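# Assemble two printed toy parts to match the stand model

## Task

Join the two 3D-printed toy parts so that the result looks like the assembled example displayed on the stand.

## Robot and tools

Robot: two arms in a physics simulation, left_arm on the +y side of the table and right_arm on the -y side. Arm names do not match left and right in the images. Calibrated base poses in the scene frame: left_arm at (-0.032, +0.291, 0) m with quat_wxyz (+1.000, 0, 0, +0.006); right_arm at (-0.022, -0.286, 0) m with quat_wxyz (+1.000, 0, 0, -0.003).

Frames: the scene frame has its origin at table-top height, halfway between the nominal bases, with +z up and +x reaching out over the table. Every hand position, quaternion, Hand target, velocity and wrist-camera pose is given in that arm's own base frame. Fixed cameras and the table use the scene frame. Reported hand poses can be off by a few centimetres, more when the arm is stretched far.

Gripper: the fingers point along the gripper's +z axis and close along its y axis. end_effector_position is the point between the pads, roughly 1 cm short of the fingertips.

Row layout, shared by execute_actions and move: one list of 16 plain numbers covering both arms, even when only one moves. The order is left_arm x, y, z, qw, qx, qy, qz, opening, then the same eight for right_arm. x, y, z are an absolute target position in metres in that arm's base frame. qw..qz are an absolute target orientation, w first, in the same frame. Opening runs from -1 (closed) to +1 (fully open, 0.094 m). None of these values are offsets.

execute_actions(actions, cameras): actions is a list of actions. Each action is a table of 1 to 15 rows, one row per 1/30 s control step, and lasts 0.5 s; a short table repeats its last row. An action is rejected for both arms if any target lies more than 0.6 m from that gripper's current position along any gripper axis; the whole call is rejected if any action is malformed or the first one fails this check. An empty actions list returns the state with all cameras. cameras: list of names, ["all"], [] for none, or null.

move(target, speed, blend, opening_speed, grip_force, blocking, cameras): drives each gripper on a straight line from its Hand target to the given row, or through a list of up to 15 rows, all within 10 s. speed is the peak path speed in m/s, 0.002 to 4.3 (default 0.25), one number or one per target; rotation is capped at twice that in rad/s. blend, in metres, rounds corners at intermediate targets; 0 stops at each. opening_speed (0.2 or more, per second on the -1..+1 scale) ramps the finger command. grip_force sets the per-pad force limit, 10 to 50 N, one number or one per arm; it persists, and lower values close slowly (about 16 s from open at 10). blocking=false returns after about 0.5 s while the motion continues; a new move takes over from the old. Changed openings in later targets are applied only when all arms have come to rest there. The paths avoid nothing, including the other arm. The result adds a move: line with the outcome (done, off_target, moving, held, fault) and any limits (limits=paced: pose clipped; limits=held: steps withheld). done means at rest within 10 mm and 2 degrees.

wait(seconds): 0 to 10 s with the last commands held; a running move continues. stop(): brakes a running move. zoom_image(camera, region): region [x0, y0, x1, y1] in pixels of the latest full image, at most 504 by 504. finished_scene(scene): ends the scene for good; scene is 1 or omitted. The assembly must hold on its own once the robot lets go.

Control behaviour: each step, the commanded orientation is clipped to within 40 degrees of the measured one, and position wins if both cannot be reached, so one action may stop short; check Hand target and resend the rest. Keep a gripper's orientation by repeating the same quaternion you chose, not the drifting reported one. To park an arm, resend the pose from the last result before it stopped, plus its opening. Tool commands shows current finger commands; a 0 opening is a real command. Friction and load can leave the hand a few cm off target without any contact.

Result lines: grip_measured is the finger opening on the -1..+1 scale (up to 2.5 mm wide when empty; narrower than a gripped part under squeeze). grip_effort_nm is the gripper motor's averaged effort, negative closing, and does not return to zero at rest. Joint torques follow Joint positions order, include gravity, and values 3 and 4 wrap at ±28 N m. Joint velocities may be summarised as within noise. A MOTOR HOT line appears at 85 °C; at 100 °C that arm goes limp for 30 to 60 s or more.

Joint ranges (rad): waist -2.880..2.880, shoulder 0.000..3.142, elbow 0.000..3.019 (straight at 2.964), wrist pitch -1.693..1.571, wrist yaw -1.571..1.571, wrist roll -2.094..2.094.

Cameras, all 672x504: cam_high, cam_low, cam_bench (fixed, scene frame), cam_left_wrist, cam_right_wrist (on the hands, base frame). Calibrations are approximate; fixed cameras may have shifted up to 2.3 degrees and 9 mm.

Avoid: parts leaving the table or dropping from height, releasing a moving part, fast impacts or hard presses (contact force grows with speed and with how far past contact the target lies), any arm-to-arm contact or closing one gripper on the other's fingers (the clearance check does not guard grippers or wrist cameras), paths passing near an arm's own base, and holding stretched poses or loads long enough to overheat. Close gently with opening_speed on fragile parts.

Each tool is called after "Request:" by a JSON object that holds its "api" and its "payload".

## Session

Request:
{"api": "execute_actions", "payload": {"actions": []}}

Scene clock: 0.00 s.
left_arm: end_effector_position=(+0.1898, +0.3208, +0.0944) grip_measured=+1.000 grip_effort_nm=n/a end_effector_quat_wxyz=(-0.038, +0.257, +0.963, -0.071) | right_arm: end_effector_position=(+0.3739, -0.3195, +0.1781) grip_measured=+1.000 grip_effort_nm=n/a end_effector_quat_wxyz=(+0.255, +0.518, +0.816, -0.029)
Joint positions: left_arm=[1.023 1.522 1.052 -1.259 -0.032 1.541 0.094] | right_arm=[-0.712 1.354 1.03 -0.729 -0.017 0.423 0.094]
Joint velocities: within noise
Joint torques (N m): no reading
Motor temperatures (°C): left_arm=[25 25 27 27 25 23 27] | right_arm=[27 31 26 25 25 25 28]
Heat: left arm: hottest elbow 27 °C; right arm: hottest shoulder 31 °C.
Hand target: left_arm +0.1949, +0.3290, +0.1018; -0.034, +0.257, +0.964, -0.060 | right_arm +0.3812, -0.3258, +0.1926; +0.270, +0.515, +0.813, -0.031
Tool commands: left_gripper/opening=+1.0 right_gripper/opening=+1.0

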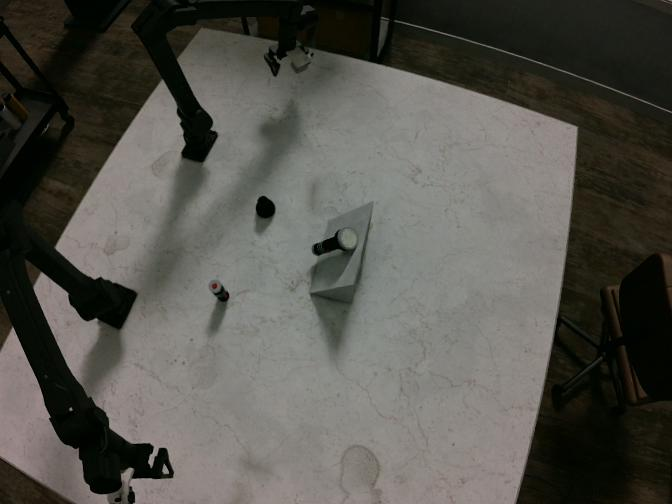

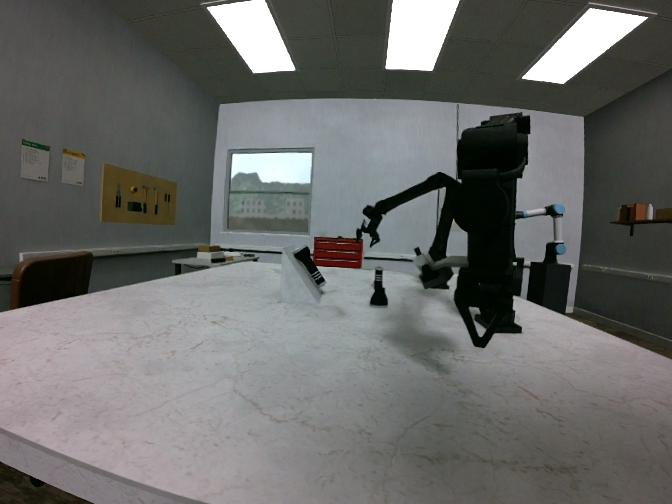

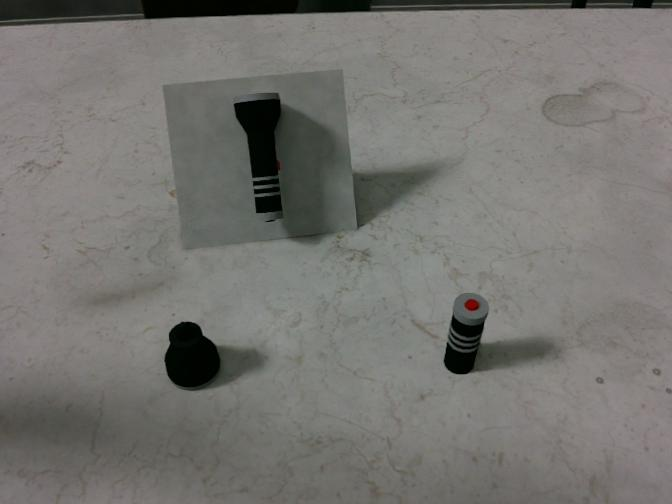

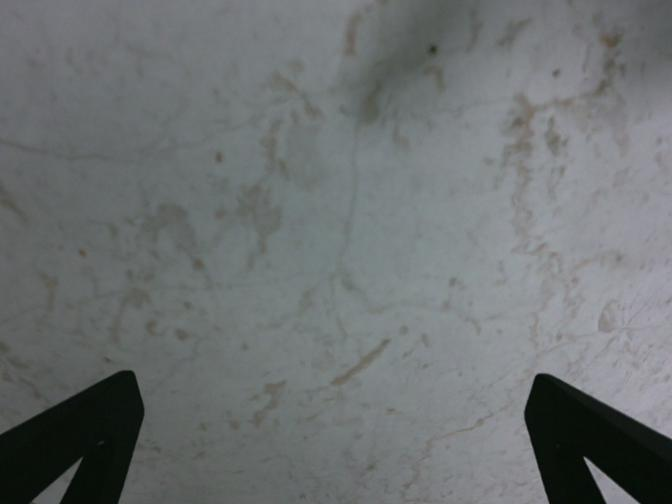

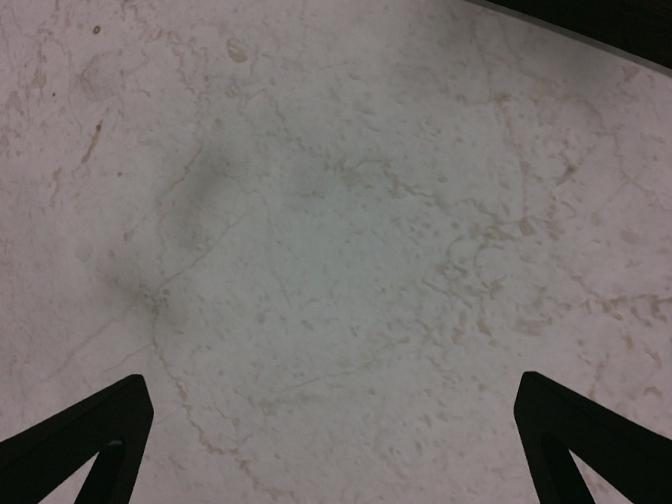

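Request:
{"api": "zoom_image", "payload": {"camera": "cam_bench", "region": [140, 60, 360, 250]}}

Request:
{"api": "zoom_image", "payload": {"camera": "cam_bench", "region": [130, 290, 260, 400]}}

Request:
{"api": "zoom_image", "payload": {"camera": "cam_bench", "region": [410, 280, 530, 390]}}

Request:
{"api": "zoom_image", "payload": {"camera": "cam_low", "region": [270, 230, 450, 320]}}

Request:
{"api": "zoom_image", "payload": {"camera": "cam_high", "region": [190, 180, 390, 320]}}

Scaled by 2.291.

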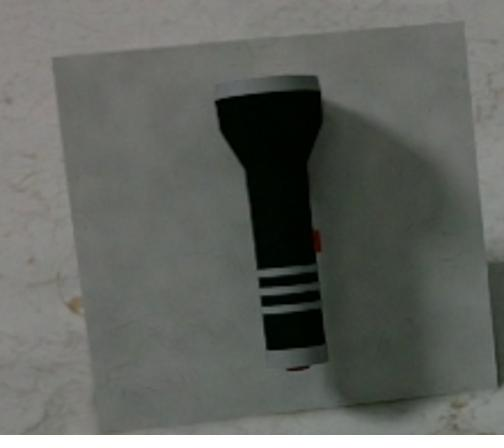

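Scaled by 3.877.

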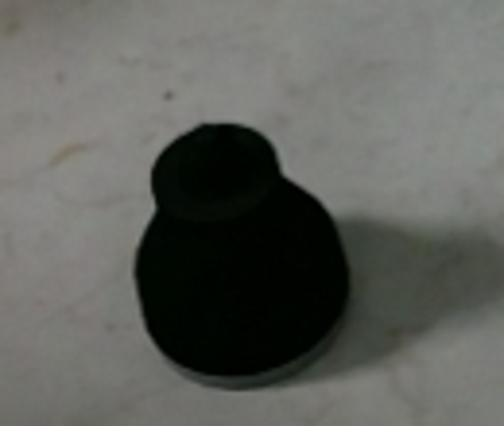

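Scaled by 4.200.

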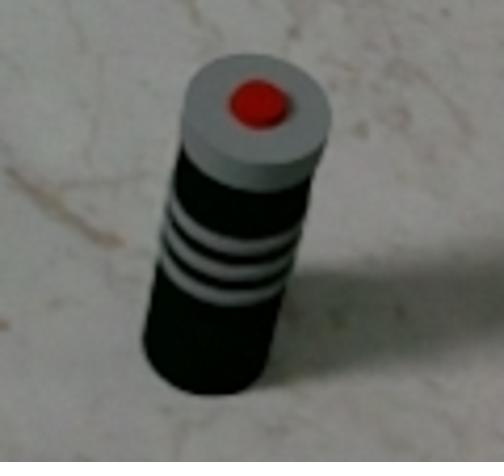

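Scaled by 2.800.

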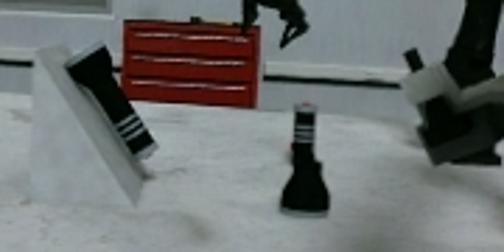

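Scaled by 2.520.

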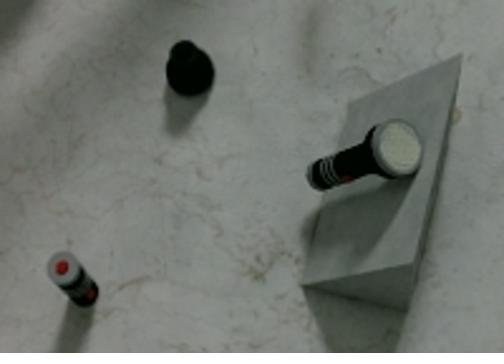

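Request:
{"api": "move", "payload": {"target": [0.338,-0.129,0.20,0,0.257,0.966,0,1,0.315,0.172,0.24,0,-0.247,0.969,0,1], "speed": 0.4, "cameras": ["all"]}}

Scene clock: 4.63 s.
left_arm: end_effector_position=(+0.3148, -0.1188, +0.1787) grip_measured=+1.000 grip_effort_nm=0.00 end_effector_quat_wxyz=(-0.029, +0.264, +0.964, +0.006) | right_arm: end_effector_position=(+0.3040, +0.1627, +0.2251) grip_measured=+1.000 grip_effort_nm=-0.01 end_effector_quat_wxyz=(-0.024, -0.246, +0.969, -0.018)
Joint positions: left_arm=[-0.363 1.282 1.053 -1.402 -0.006 0.171 0.094] | right_arm=[0.504 1.282 1.176 -1.522 0.023 0.008 0.094]
Joint torques (N m): left_arm=[2.02 -8.23 15.17 -0.62 -0.25 0.1] | right_arm=[0.56 -6.36 13.33 -0.05 -0.07 -0.11]
Heat: left arm: hottest elbow 28 °C; right arm: hottest shoulder 31 °C.
Hand target: left_arm +0.3325, -0.1268, +0.1994; -0.006, +0.262, +0.965, +0.006 | right_arm +0.3151, +0.1721, +0.2430; -0.007, -0.255, +0.967, -0.012
Off the commanded pose: left_arm 0.033 m, 4 deg | right_arm 0.021 m, 4 deg.
move: off_target (left_arm, right_arm)
camera_calibration:
cam_left_wrist: T_world_to_cam=[[-0.492541, -0.870196, 0.0127325, 0.0489849], [-0.750419, 0.432065, 0.500191, 0.233508], [-0.440766, 0.23681, -0.865821, 0.405474], [0, 0, 0, 1]] pos_world=[0.378075, -0.154284, 0.233646]
cam_right_wrist: T_world_to_cam=[[0.471376, -0.881431, 0.0297199, -0.00983749], [-0.785794, -0.404453, 0.467917, 0.237677], [-0.400416, -0.243918, -0.883273, 0.446228], [0, 0, 0, 1]] pos_world=[0.370079, 0.196301, 0.283221]

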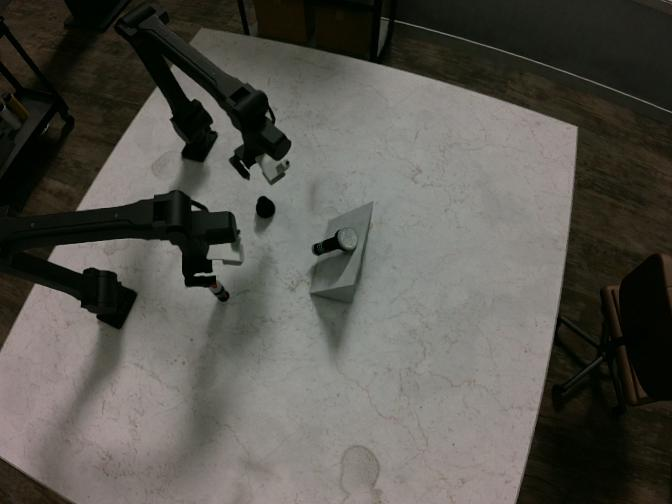

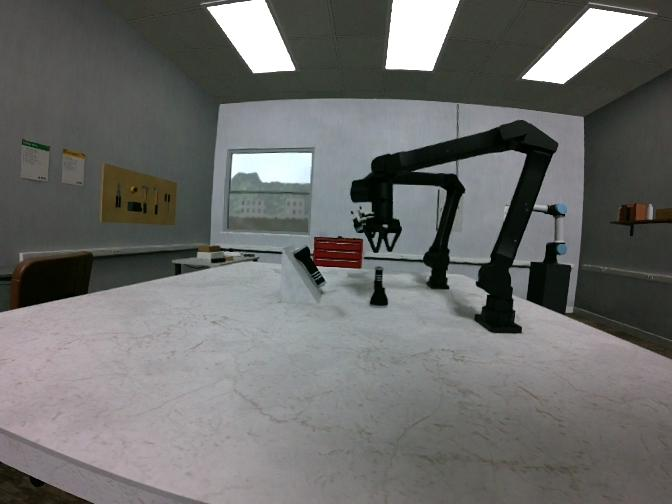

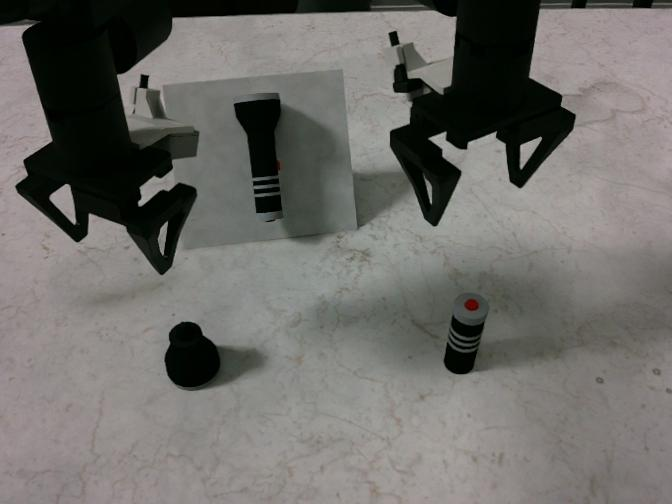

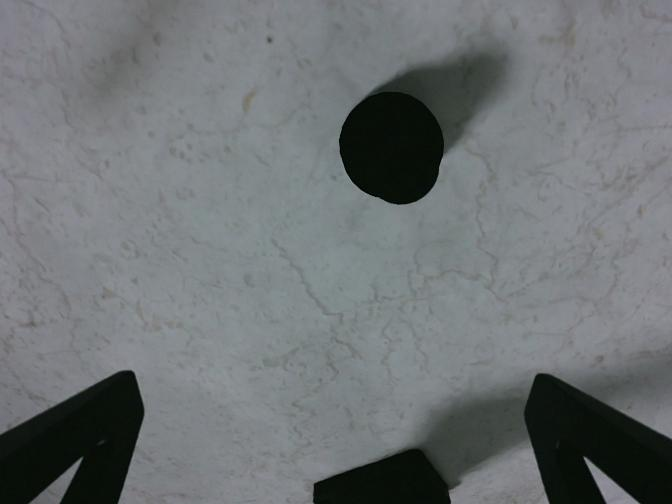

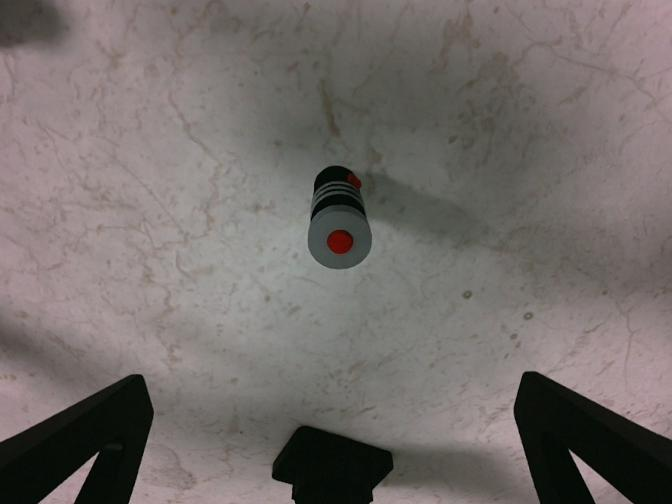

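Request:
{"api": "zoom_image", "payload": {"camera": "cam_left_wrist", "region": [320, 80, 460, 220]}}

Request:
{"api": "zoom_image", "payload": {"camera": "cam_right_wrist", "region": [280, 150, 400, 280]}}

Scaled by 3.600.

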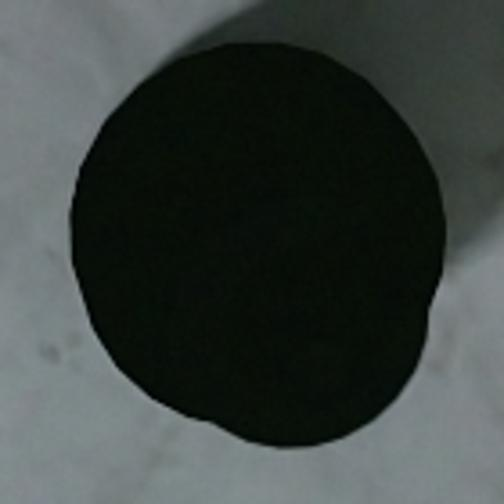

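Scaled by 3.877.

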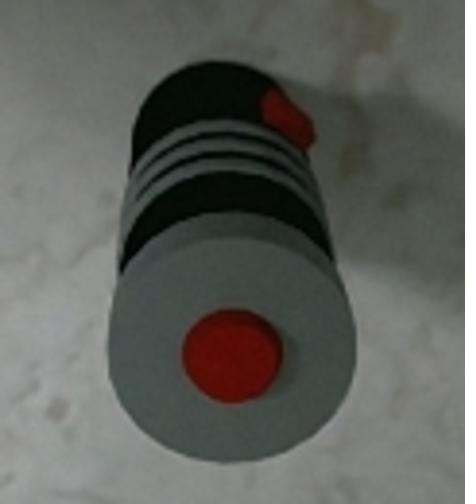

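Request:
{"api": "zoom_image", "payload": {"camera": "cam_bench", "region": [160, 312, 212, 352]}}

Request:
{"api": "zoom_image", "payload": {"camera": "cam_bench", "region": [225, 85, 295, 225]}}

Request:
{"api": "zoom_image", "payload": {"camera": "cam_left_wrist", "region": [360, 130, 460, 220]}}

Request:
{"api": "zoom_image", "payload": {"camera": "cam_low", "region": [350, 255, 410, 315]}}

Scaled by 9.692.

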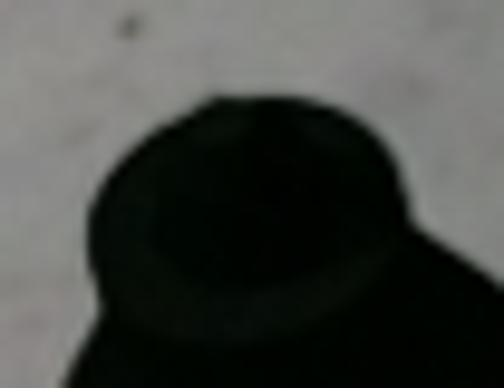

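Scaled by 3.600.

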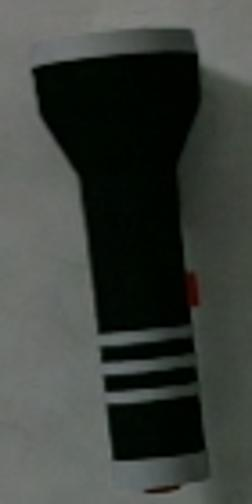

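Scaled by 5.040.

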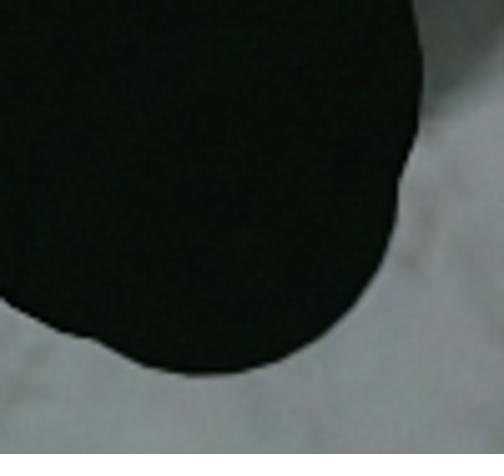

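Scaled by 8.400.

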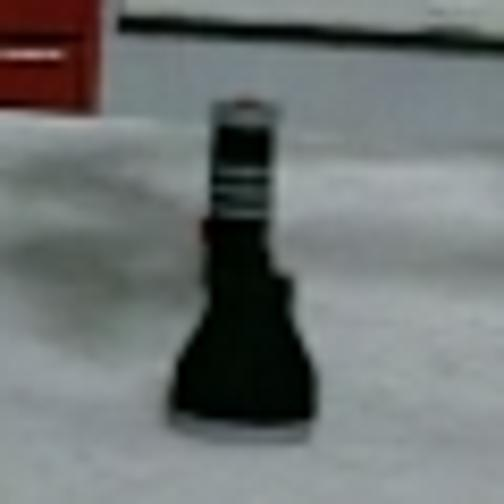

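Request:
{"api": "move", "payload": {"target": [[0.24,0.02,0.22,0,0.257,0.966,0,1,0.30,0.25,0.24,0.540,-0.366,0.703,0.281,1],[0.22,0.05,0.22,0,0.257,0.966,0,1,0.263,0.377,0.1,0.540,-0.366,0.703,0.281,1]], "speed": 0.4, "blend": 0.03, "cameras": ["cam_right_wrist","cam_bench"]}}

Scene clock: 9.73 s.
left_arm: end_effector_position=(+0.2273, +0.0508, +0.2243) grip_measured=+1.000 grip_effort_nm=0.00 end_effector_quat_wxyz=(+0.006, +0.247, +0.969, -0.001) | right_arm: end_effector_position=(+0.2588, +0.3575, +0.0835) grip_measured=+1.000 grip_effort_nm=-0.01 end_effector_quat_wxyz=(+0.528, -0.379, +0.715, +0.257)
Joint positions: left_arm=[0.226 0.927 0.922 -1.556 0.006 0.726 0.094] | right_arm=[0.948 1.492 0.313 0.865 0.006 -0.033 0.094]
Joint torques (N m): left_arm=[3.14 -4.84 8.87 -0.43 0.14 0.29] | right_arm=[0.85 -5.42 7.82 3.08 0.18 0.15]
Heat: left arm: hottest elbow 29 °C; right arm: hottest shoulder 31 °C.
Hand target: left_arm +0.2210, +0.0506, +0.2208; +0.000, +0.247, +0.969, -0.006 | right_arm +0.2641, +0.3720, +0.0973; +0.543, -0.371, +0.703, +0.271
Off the commanded pose: left_arm 0.009 m, 1 deg | right_arm 0.026 m, 4 deg.
move: off_target (right_arm)
camera_calibration:
cam_right_wrist: T_world_to_cam=[[0.809819, -0.585965, 0.0289379, -0.00581415], [-0.380304, -0.561869, -0.734624, 0.398924], [0.446724, 0.583907, -0.677857, -0.181799], [0, 0, 0, 1]] pos_world=[0.237635, 0.32689, 0.169994]
Images, in order (width x height): cam_bench 672x504, cam_right_wrist 672x504.

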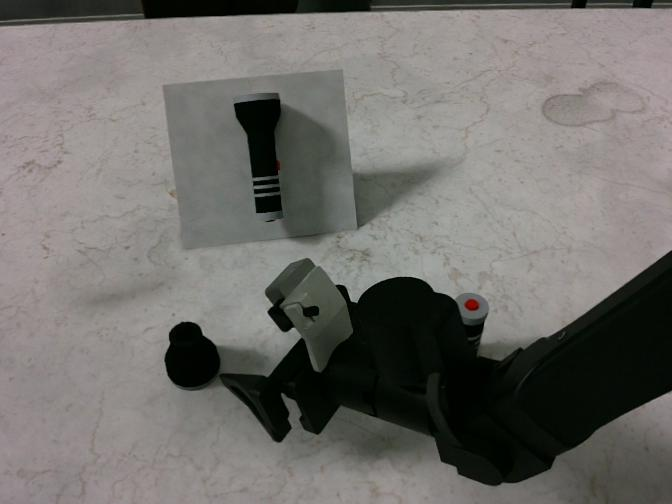

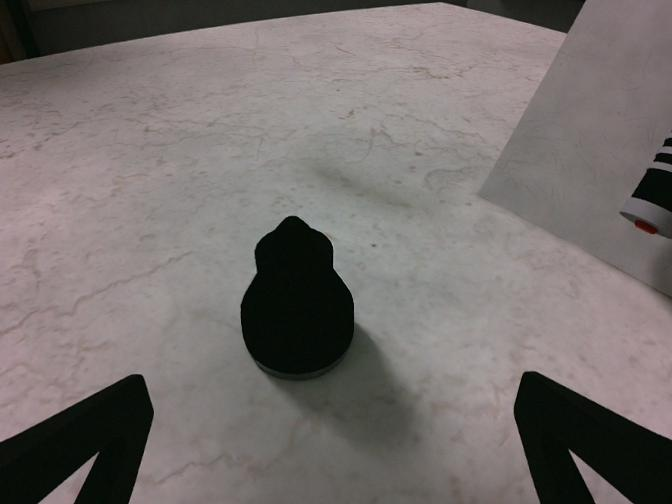

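Request:
{"api": "zoom_image", "payload": {"camera": "cam_right_wrist", "region": [230, 205, 370, 385]}}

Request:
{"api": "zoom_image", "payload": {"camera": "cam_right_wrist", "region": [250, 208, 340, 278]}}

Scaled by 2.800.

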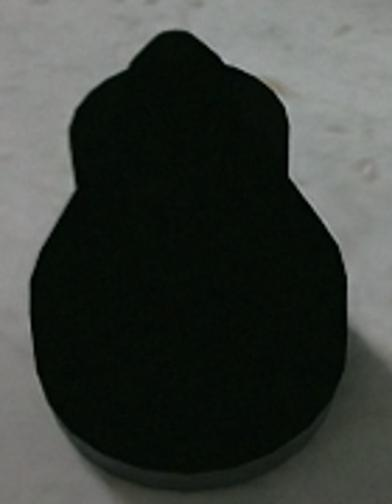

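Scaled by 5.600.

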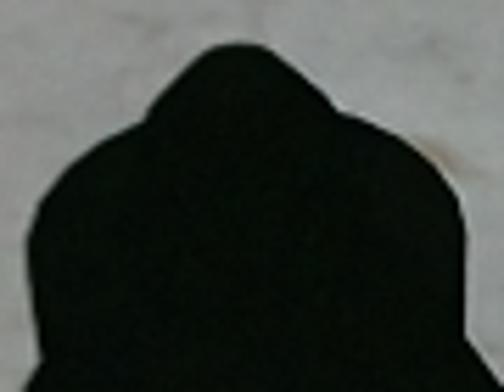

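Request:
{"api": "move", "payload": {"target": [[0.2,0.1,0.22,0,0.257,0.966,0,1,0.27,0.24,0.2,0.3,-0.35,0.85,0.2,1],[0.2,0.12,0.22,0,0.257,0.966,0,1,0.301,0.153,0.16,0,-0.228,0.974,0,1]], "speed": 0.4, "blend": 0.03, "cameras": ["cam_right_wrist"]}}

Scene clock: 13.57 s.
left_arm: end_effector_position=(+0.1998, +0.1137, +0.2208) grip_measured=+1.000 grip_effort_nm=0.00 end_effector_quat_wxyz=(+0.001, +0.262, +0.965, -0.003) | right_arm: end_effector_position=(+0.2817, +0.1507, +0.1454) grip_measured=+1.000 grip_effort_nm=-0.01 end_effector_quat_wxyz=(-0.021, -0.242, +0.970, +0.003)
Joint positions: left_arm=[0.524 0.927 0.912 -1.56 0.006 1.055 0.094] | right_arm=[0.484 1.248 0.934 -1.296 -0.015 -0.004 0.094]
Joint torques (N m): left_arm=[3.14 -3.37 10.21 0.12 -0.04 0.27] | right_arm=[-0.67 -5.77 12.83 -0.03 0.18 0.15]
Heat: left arm: hottest elbow 29 °C; right arm: hottest shoulder 31 °C.
Hand target: left_arm +0.2008, +0.1172, +0.2200; +0.001, +0.261, +0.965, -0.003 | right_arm +0.2989, +0.1547, +0.1628; -0.003, -0.230, +0.973, +0.005
Off the commanded pose: left_arm 0.006 m, 1 deg | right_arm 0.024 m, 3 deg.
move: off_target (right_arm)
camera_calibration:
cam_right_wrist: T_world_to_cam=[[0.462972, -0.886324, -0.00927167, 0.00126269], [-0.788049, -0.416381, 0.453437, 0.257159], [-0.405753, -0.202622, -0.89124, 0.360485], [0, 0, 0, 1]] pos_world=[0.348337, 0.181238, 0.204686]
Images, in order (width x height): cam_right_wrist 672x504.

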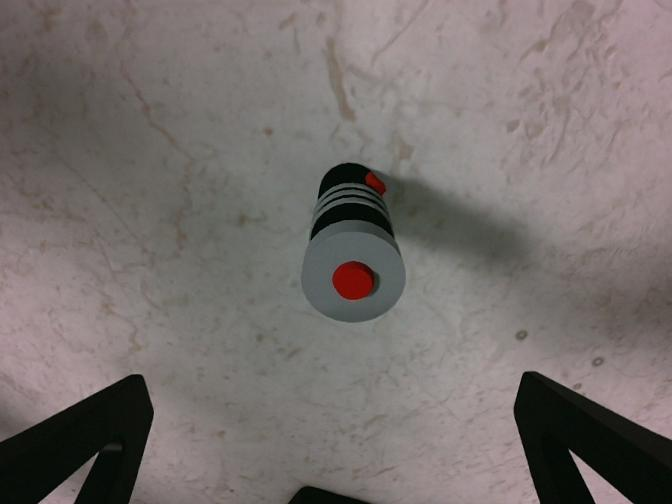

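Request:
{"api": "move", "payload": {"target": [[0.2,0.12,0.22,0,0.261,0.965,0,1,0.309,0.149,0.135,0.015,-0.228,0.974,0,1],[0.2,0.12,0.22,0,0.261,0.965,0,1,0.310,0.149,0.081,0.015,-0.228,0.974,0,1]], "speed": [0.2,0.12], "blend": 0.02, "cameras": ["cam_right_wrist","cam_bench"]}}

Scene clock: 15.30 s.
left_arm: end_effector_position=(+0.1988, +0.1154, +0.2208) grip_measured=+1.000 grip_effort_nm=0.00 end_effector_quat_wxyz=(+0.001, +0.262, +0.965, -0.003) | right_arm: end_effector_position=(+0.3047, +0.1530, +0.0841) grip_measured=+1.000 grip_effort_nm=-0.01 end_effector_quat_wxyz=(+0.013, -0.233, +0.972, +0.002)
Joint positions: left_arm=[0.532 0.927 0.912 -1.56 0.005 1.062 0.094] | right_arm=[0.468 1.334 0.836 -1.046 0.002 -0.002 0.094]
Joint torques (N m): left_arm=[3.25 -3.31 10.18 0.27 -0.18 0.26] | right_arm=[-0.73 -6.36 7.92 1.05 0.18 0]
Heat: left arm: hottest elbow 29 °C; right arm: hottest shoulder 31 °C.
Hand target: left_arm +0.2000, +0.1199, +0.2200; +0.000, +0.261, +0.965, +0.000 | right_arm +0.3085, +0.1493, +0.0806; +0.015, -0.228, +0.974, +0.000
Off the commanded pose: left_arm 0.005 m, 0 deg | right_arm 0.007 m, 1 deg.
move: done; blend cut to 0.0152 m at target 1
camera_calibration:
cam_right_wrist: T_world_to_cam=[[0.446788, -0.89461, 0.00733833, -0.00313834], [-0.823658, -0.408124, 0.393728, 0.318649], [-0.349238, -0.181957, -0.919198, 0.297604], [0, 0, 0, 1]] pos_world=[0.367795, 0.181392, 0.148119]
Images, in order (width x height): cam_bench 672x504, cam_right_wrist 672x504.

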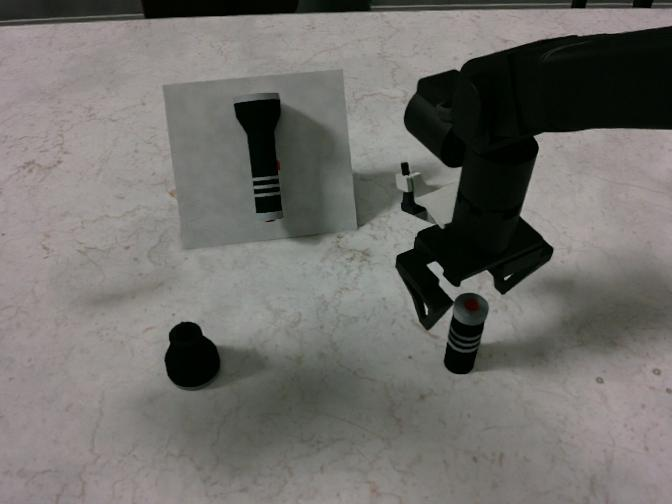

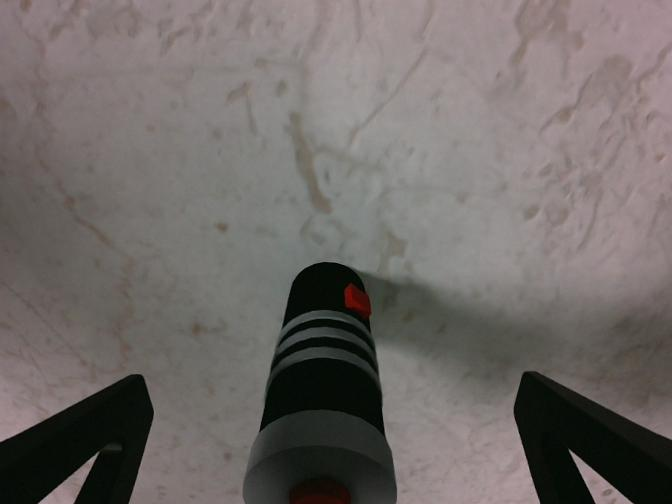

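Request:
{"api": "move", "payload": {"target": [0.2,0.12,0.22,0,0.261,0.965,0,1,0.2965,0.1425,0.060,0.0,-0.228,0.974,0,1], "speed": 0.12, "cameras": ["cam_right_wrist","cam_bench"]}}

Scene clock: 16.70 s.
left_arm: end_effector_position=(+0.1988, +0.1154, +0.2208) grip_measured=+1.000 grip_effort_nm=0.00 end_effector_quat_wxyz=(+0.001, +0.262, +0.965, -0.003) | right_arm: end_effector_position=(+0.2936, +0.1457, +0.0646) grip_measured=+1.000 grip_effort_nm=-0.01 end_effector_quat_wxyz=(+0.000, -0.231, +0.973, -0.001)
Joint positions: left_arm=[0.532 0.927 0.912 -1.56 0.005 1.062 0.094] | right_arm=[0.463 1.346 0.788 -1.012 0.002 -0.002 0.094]
Joint torques (N m): left_arm=[3.08 -3.37 10.25 0.31 -0.18 0.26] | right_arm=[-0.85 -6.07 7.54 0.99 -0.04 -0.05]
Heat: left arm: hottest elbow 29 °C; right arm: hottest shoulder 31 °C.
Hand target: left_arm +0.2000, +0.1199, +0.2200; +0.000, +0.261, +0.965, +0.000 | right_arm +0.2960, +0.1426, +0.0603; +0.000, -0.228, +0.974, +0.000
Off the commanded pose: left_arm 0.005 m, 0 deg | right_arm 0.006 m, 0 deg.
move: done
camera_calibration:
cam_right_wrist: T_world_to_cam=[[0.442795, -0.896592, 0.00747825, -0.00314435], [-0.816091, -0.399556, 0.417553, 0.309103], [-0.371387, -0.190994, -0.908622, 0.28153], [0, 0, 0, 1]] pos_world=[0.358205, 0.174455, 0.126761]
Images, in order (width x height): cam_bench 672x504, cam_right_wrist 672x504.

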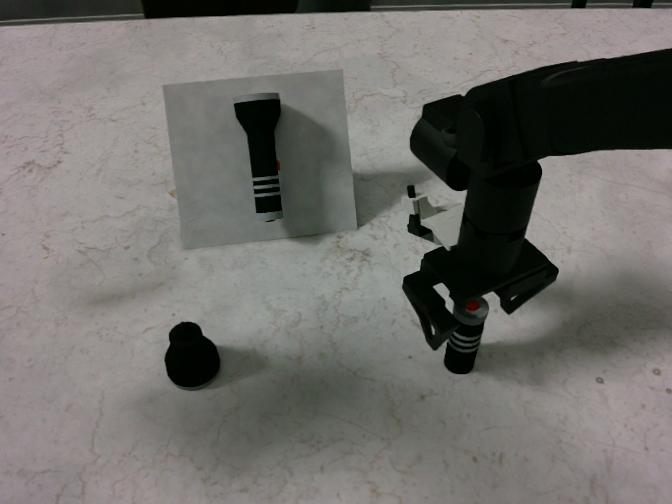

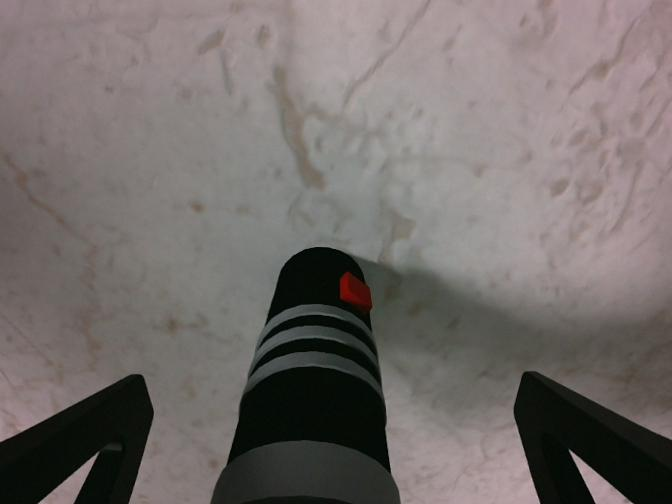

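Request:
{"api": "move", "payload": {"target": [[0.2,0.12,0.22,0,0.261,0.965,0,1,0.2945,0.1465,0.0605,0.0,-0.228,0.974,0,1],[0.2,0.12,0.22,0,0.261,0.965,0,1,0.2945,0.1465,0.0605,0.0,-0.228,0.974,0,-0.45]], "speed": 0.1, "opening_speed": 1.2, "cameras": ["cam_right_wrist"]}}

Scene clock: 19.67 s.
left_arm: end_effector_position=(+0.1988, +0.1154, +0.2208) grip_measured=+1.000 grip_effort_nm=0.00 end_effector_quat_wxyz=(+0.001, +0.262, +0.965, -0.003) | right_arm: end_effector_position=(+0.2930, +0.1469, +0.0646) grip_measured=-0.343 grip_effort_nm=-1.02 end_effector_quat_wxyz=(-0.001, -0.230, +0.973, +0.004)
Joint positions: left_arm=[0.532 0.927 0.912 -1.56 0.005 1.062 0.094] | right_arm=[0.461 1.346 0.788 -1.012 -0.009 -0.002 0.031]
Joint torques (N m): left_arm=[3.14 -3.14 10.18 0.35 -0.18 0.25] | right_arm=[0.15 -6.07 7.61 0.98 -0.04 0.07]
Heat: left arm: hottest elbow 29 °C; right arm: hottest shoulder 31 °C.
Hand target: left_arm +0.2000, +0.1199, +0.2200; +0.000, +0.261, +0.965, +0.000 | right_arm +0.2938, +0.1477, +0.0606; -0.001, -0.227, +0.974, +0.005
Off the commanded pose: left_arm 0.005 m, 0 deg | right_arm 0.004 m, 1 deg.
move: done
camera_calibration:
cam_right_wrist: T_world_to_cam=[[0.441438, -0.897286, -0.00321341, -0.000607545], [-0.814722, -0.402314, 0.417578, 0.309137], [-0.37598, -0.181717, -0.908635, 0.281547], [0, 0, 0, 1]] pos_world=[0.357985, 0.174987, 0.126733]
Images, in order (width x height): cam_right_wrist 672x504.

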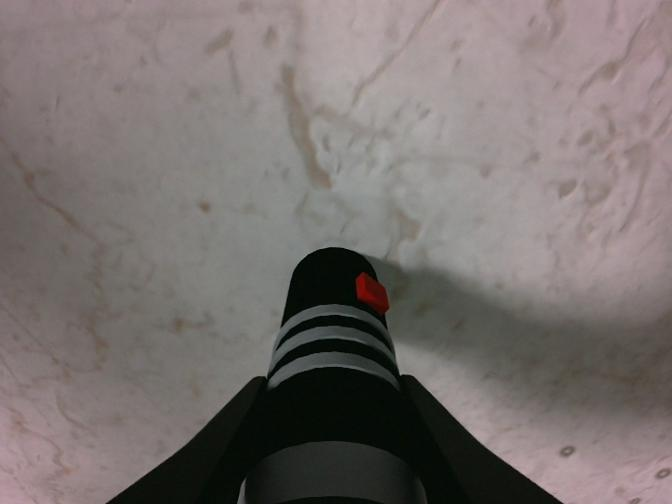

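Request:
{"api": "move", "payload": {"target": [[0.2,0.12,0.22,0,0.261,0.965,0,1,0.2955,0.150,0.18,0.0,-0.228,0.974,0,-0.45],[0.2,0.12,0.22,0,0.261,0.965,0,1,0.305,0.435,0.21,0.0,-0.464,0.886,0,-0.45]], "speed": 0.3, "blend": 0.05, "cameras": ["cam_right_wrist","cam_bench","cam_low","cam_high"]}}

Scene clock: 22.37 s.
left_arm: end_effector_position=(+0.1988, +0.1154, +0.2208) grip_measured=+1.000 grip_effort_nm=0.00 end_effector_quat_wxyz=(+0.001, +0.262, +0.965, -0.003) | right_arm: end_effector_position=(+0.2967, +0.4211, +0.1902) grip_measured=-0.343 grip_effort_nm=-1.02 end_effector_quat_wxyz=(-0.018, -0.459, +0.888, -0.013)
Joint positions: left_arm=[0.532 0.927 0.912 -1.56 0.005 1.062 0.094] | right_arm=[0.96 1.728 1.581 -1.468 0.006 0.007 0.031]
Joint torques (N m): left_arm=[3.31 -3.43 10.22 0.25 -0.18 0.29] | right_arm=[0.21 -11.99 13.49 -0.05 0.18 -0.1]
Heat: left arm: hottest elbow 29 °C; right arm: hottest shoulder 32 °C.
Hand target: left_arm +0.2000, +0.1199, +0.2200; +0.000, +0.261, +0.965, +0.000 | right_arm +0.3058, +0.4335, +0.2076; +0.000, -0.465, +0.885, -0.006
Off the commanded pose: left_arm 0.005 m, 0 deg | right_arm 0.026 m, 3 deg.
move: off_target (right_arm)
camera_calibration:
cam_right_wrist: T_world_to_cam=[[0.811644, -0.584015, 0.0127088, -0.000625315], [-0.524075, -0.718387, 0.457455, 0.409247], [-0.258031, -0.377951, -0.889142, 0.490874], [0, 0, 0, 1]] pos_world=[0.341644, 0.479159, 0.249252]
Images, in order (width x height): cam_high 672x504, cam_low 672x504, cam_bench 672x504, cam_right_wrist 672x504.

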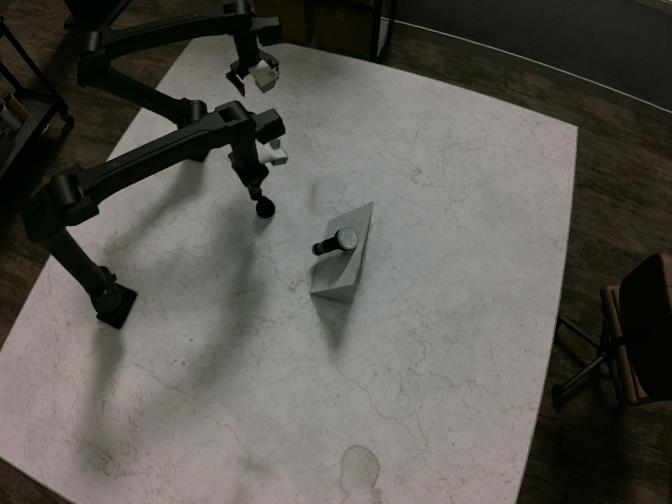

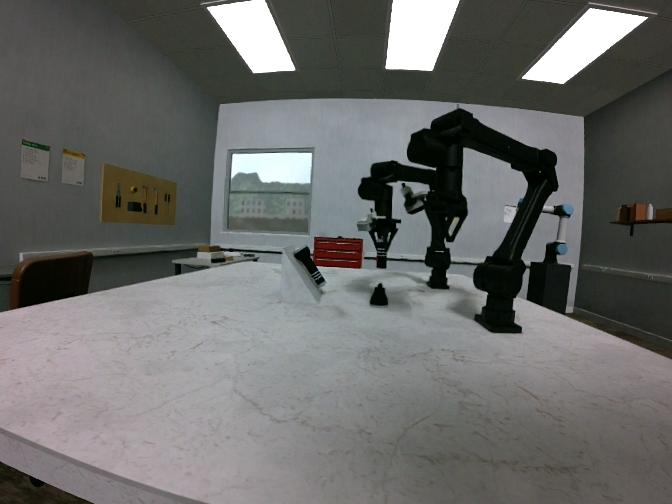

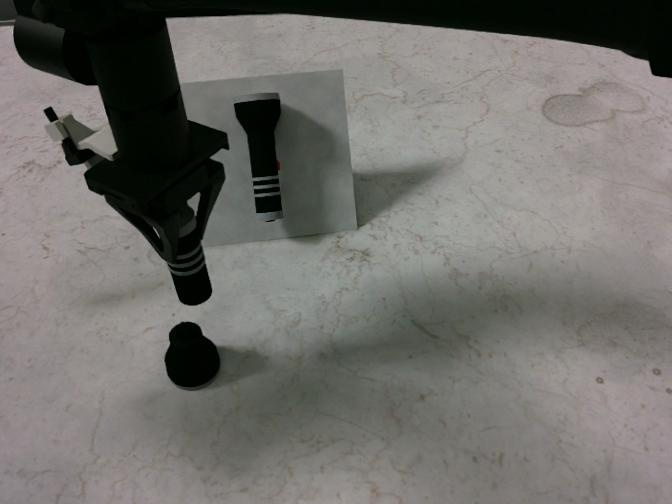

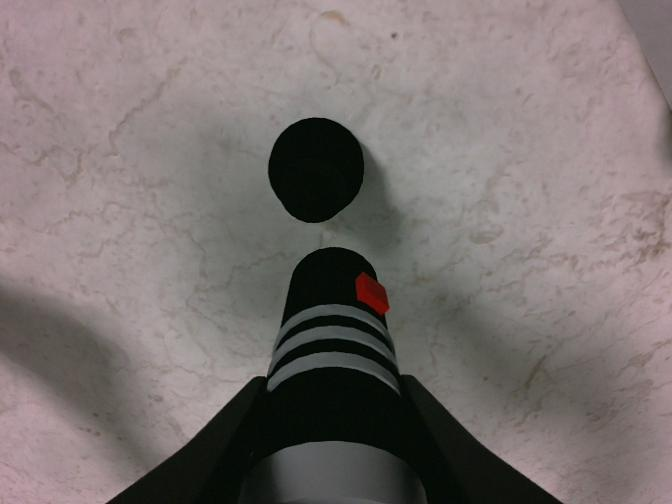

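Request:
{"api": "move", "payload": {"target": [0.2,0.12,0.22,0,0.261,0.965,0,1,0.300,0.442,0.162,0.013,-0.466,0.884,0.008,-0.45], "speed": 0.15, "cameras": ["cam_right_wrist","cam_bench","cam_low"]}}

Scene clock: 24.03 s.
left_arm: end_effector_position=(+0.1988, +0.1154, +0.2208) grip_measured=+1.000 grip_effort_nm=0.00 end_effector_quat_wxyz=(+0.001, +0.262, +0.965, -0.003) | right_arm: end_effector_position=(+0.3052, +0.4336, +0.1648) grip_measured=-0.343 grip_effort_nm=-1.02 end_effector_quat_wxyz=(+0.011, -0.459, +0.889, +0.003)
Joint positions: left_arm=[0.532 0.927 0.912 -1.56 0.005 1.062 0.094] | right_arm=[0.96 1.736 1.524 -1.336 0.005 0.007 0.031]
Joint torques (N m): left_arm=[3.49 -3.55 10.14 0.29 -0.17 0.27] | right_arm=[0.85 -12.4 8.96 1.05 -0.12 0]
Heat: left arm: hottest elbow 29 °C; right arm: hottest shoulder 32 °C.
Hand target: left_arm +0.2000, +0.1199, +0.2200; +0.000, +0.261, +0.965, +0.000 | right_arm +0.3018, +0.4401, +0.1619; +0.014, -0.465, +0.885, +0.007
Off the commanded pose: left_arm 0.005 m, 0 deg | right_arm 0.010 m, 1 deg.
move: done
camera_calibration:
cam_right_wrist: T_world_to_cam=[[0.811228, -0.58464, 0.0102592, 0.000982326], [-0.540051, -0.742401, 0.396466, 0.459635], [-0.224173, -0.327165, -0.917992, 0.447576], [0, 0, 0, 1]] pos_world=[0.347764, 0.488239, 0.228632]
Images, in order (width x height): cam_low 672x504, cam_bench 672x504, cam_right_wrist 672x504.

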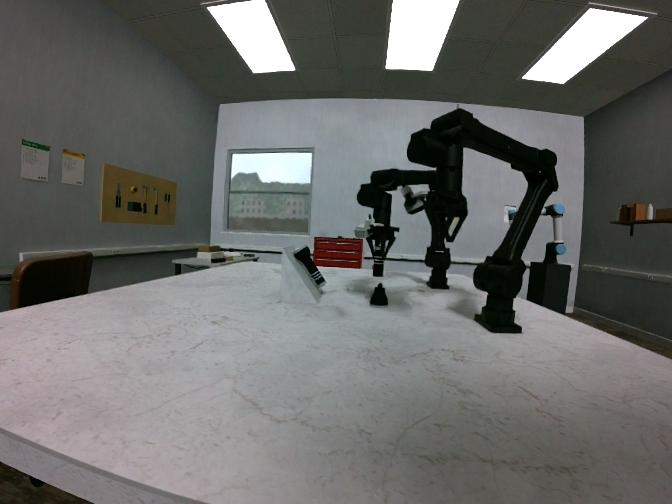

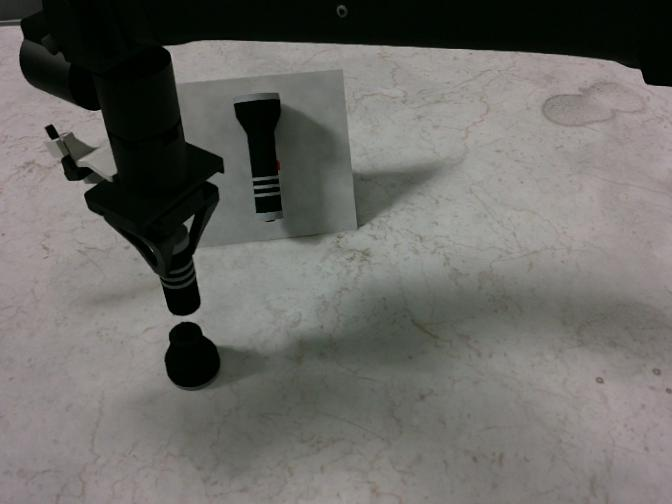

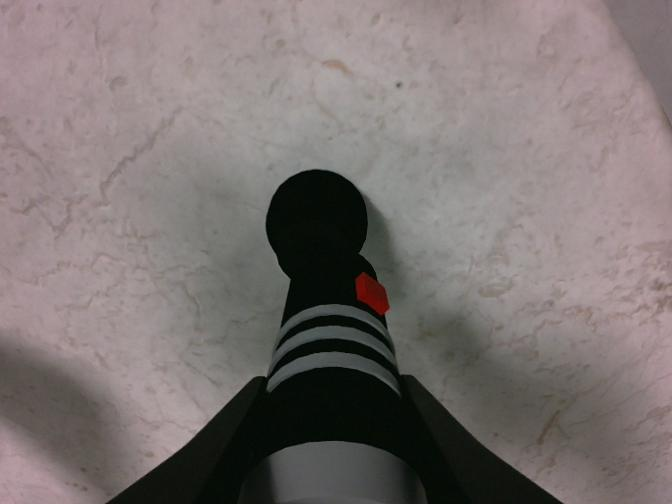

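Request:
{"api": "move", "payload": {"target": [0.2,0.12,0.22,0,0.261,0.965,0,1,0.291,0.443,0.148,0.008,-0.466,0.884,0.008,-0.45], "speed": 0.1, "cameras": ["cam_right_wrist","cam_bench","cam_low"]}}

Request:
{"api": "zoom_image", "payload": {"camera": "cam_bench", "region": [110, 210, 260, 400]}}

Request:
{"api": "zoom_image", "payload": {"camera": "cam_low", "region": [340, 220, 420, 320]}}

Scene clock: 25.43 s.
left_arm: end_effector_position=(+0.1988, +0.1154, +0.2208) grip_measured=+1.000 grip_effort_nm=0.00 end_effector_quat_wxyz=(+0.001, +0.262, +0.965, -0.003) | right_arm: end_effector_position=(+0.2980, +0.4346, +0.1540) grip_measured=-0.343 grip_effort_nm=-1.02 end_effector_quat_wxyz=(+0.008, -0.463, +0.886, +0.007)
Joint positions: left_arm=[0.532 0.927 0.912 -1.56 0.005 1.062 0.094] | right_arm=[0.969 1.736 1.495 -1.31 -0.004 0.007 0.031]
Joint torques (N m): left_arm=[3.37 -3.55 10.13 0.24 -0.17 0.26] | right_arm=[0.91 -11.99 8.65 1.05 -0.12 0.12]
Heat: left arm: hottest elbow 29 °C; right arm: hottest shoulder 32 °C.
Hand target: left_arm +0.2000, +0.1199, +0.2200; +0.000, +0.261, +0.965, +0.000 | right_arm +0.2939, +0.4405, +0.1482; +0.007, -0.463, +0.886, +0.009
Off the commanded pose: left_arm 0.005 m, 0 deg | right_arm 0.012 m, 0 deg.
move: off_target (right_arm)
camera_calibration:
cam_right_wrist: T_world_to_cam=[[0.816745, -0.576997, 0.00106241, 0.00387153], [-0.529314, -0.748514, 0.399441, 0.459854], [-0.229681, -0.326804, -0.916758, 0.43763], [0, 0, 0, 1]] pos_world=[0.340761, 0.48946, 0.217512]
Images, in order (width x height): cam_low 672x504, cam_bench 672x504, cam_right_wrist 672x504.

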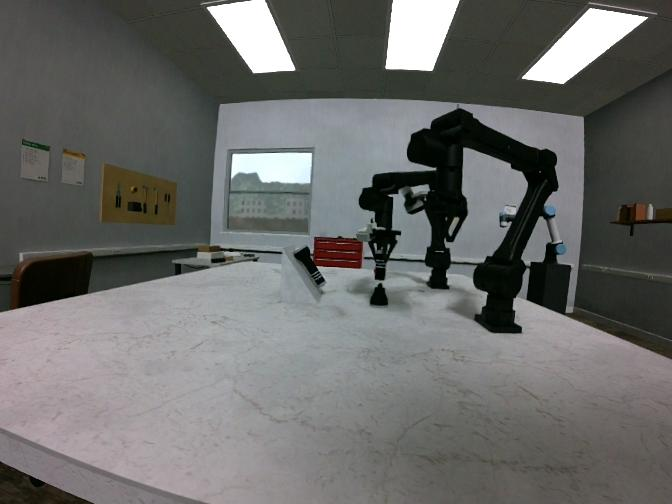

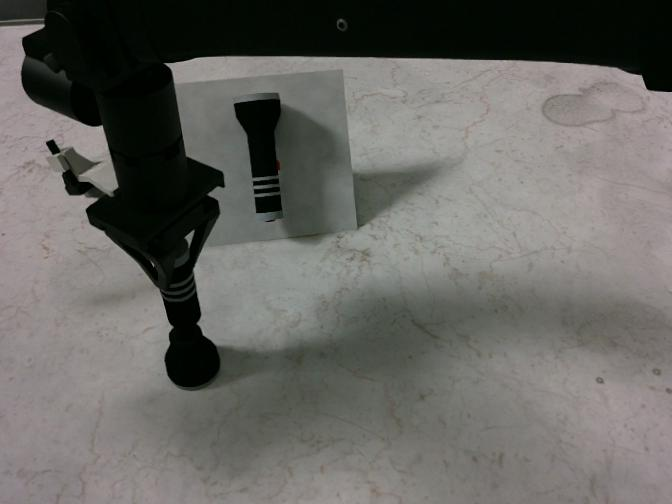

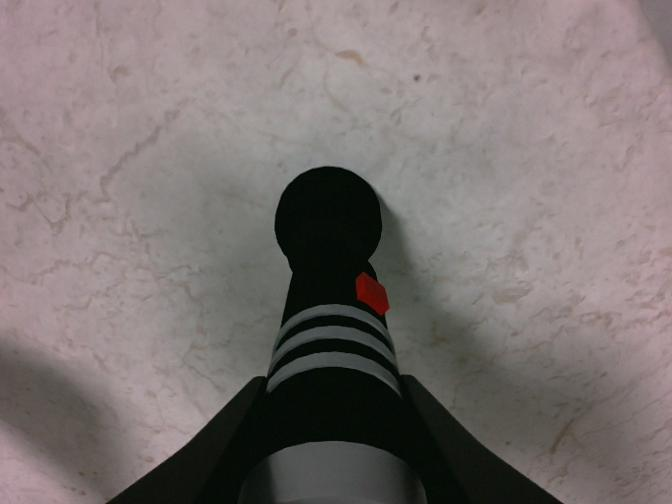

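Scaled by 2.653.

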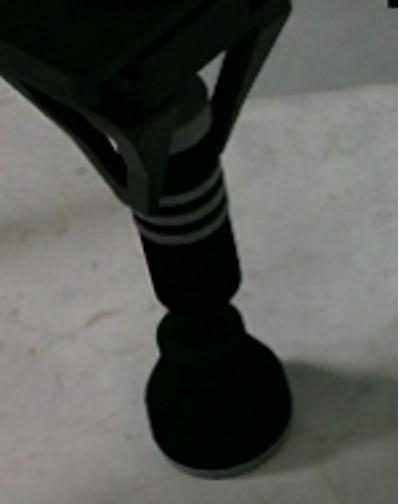

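Scaled by 5.040.

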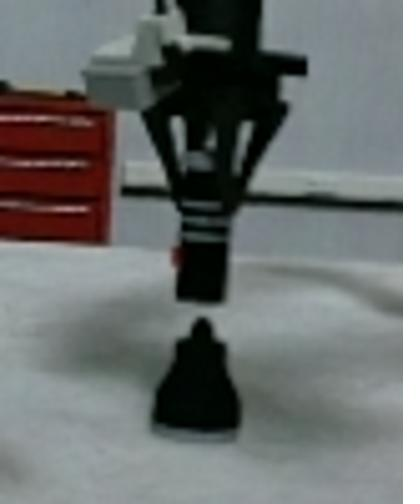

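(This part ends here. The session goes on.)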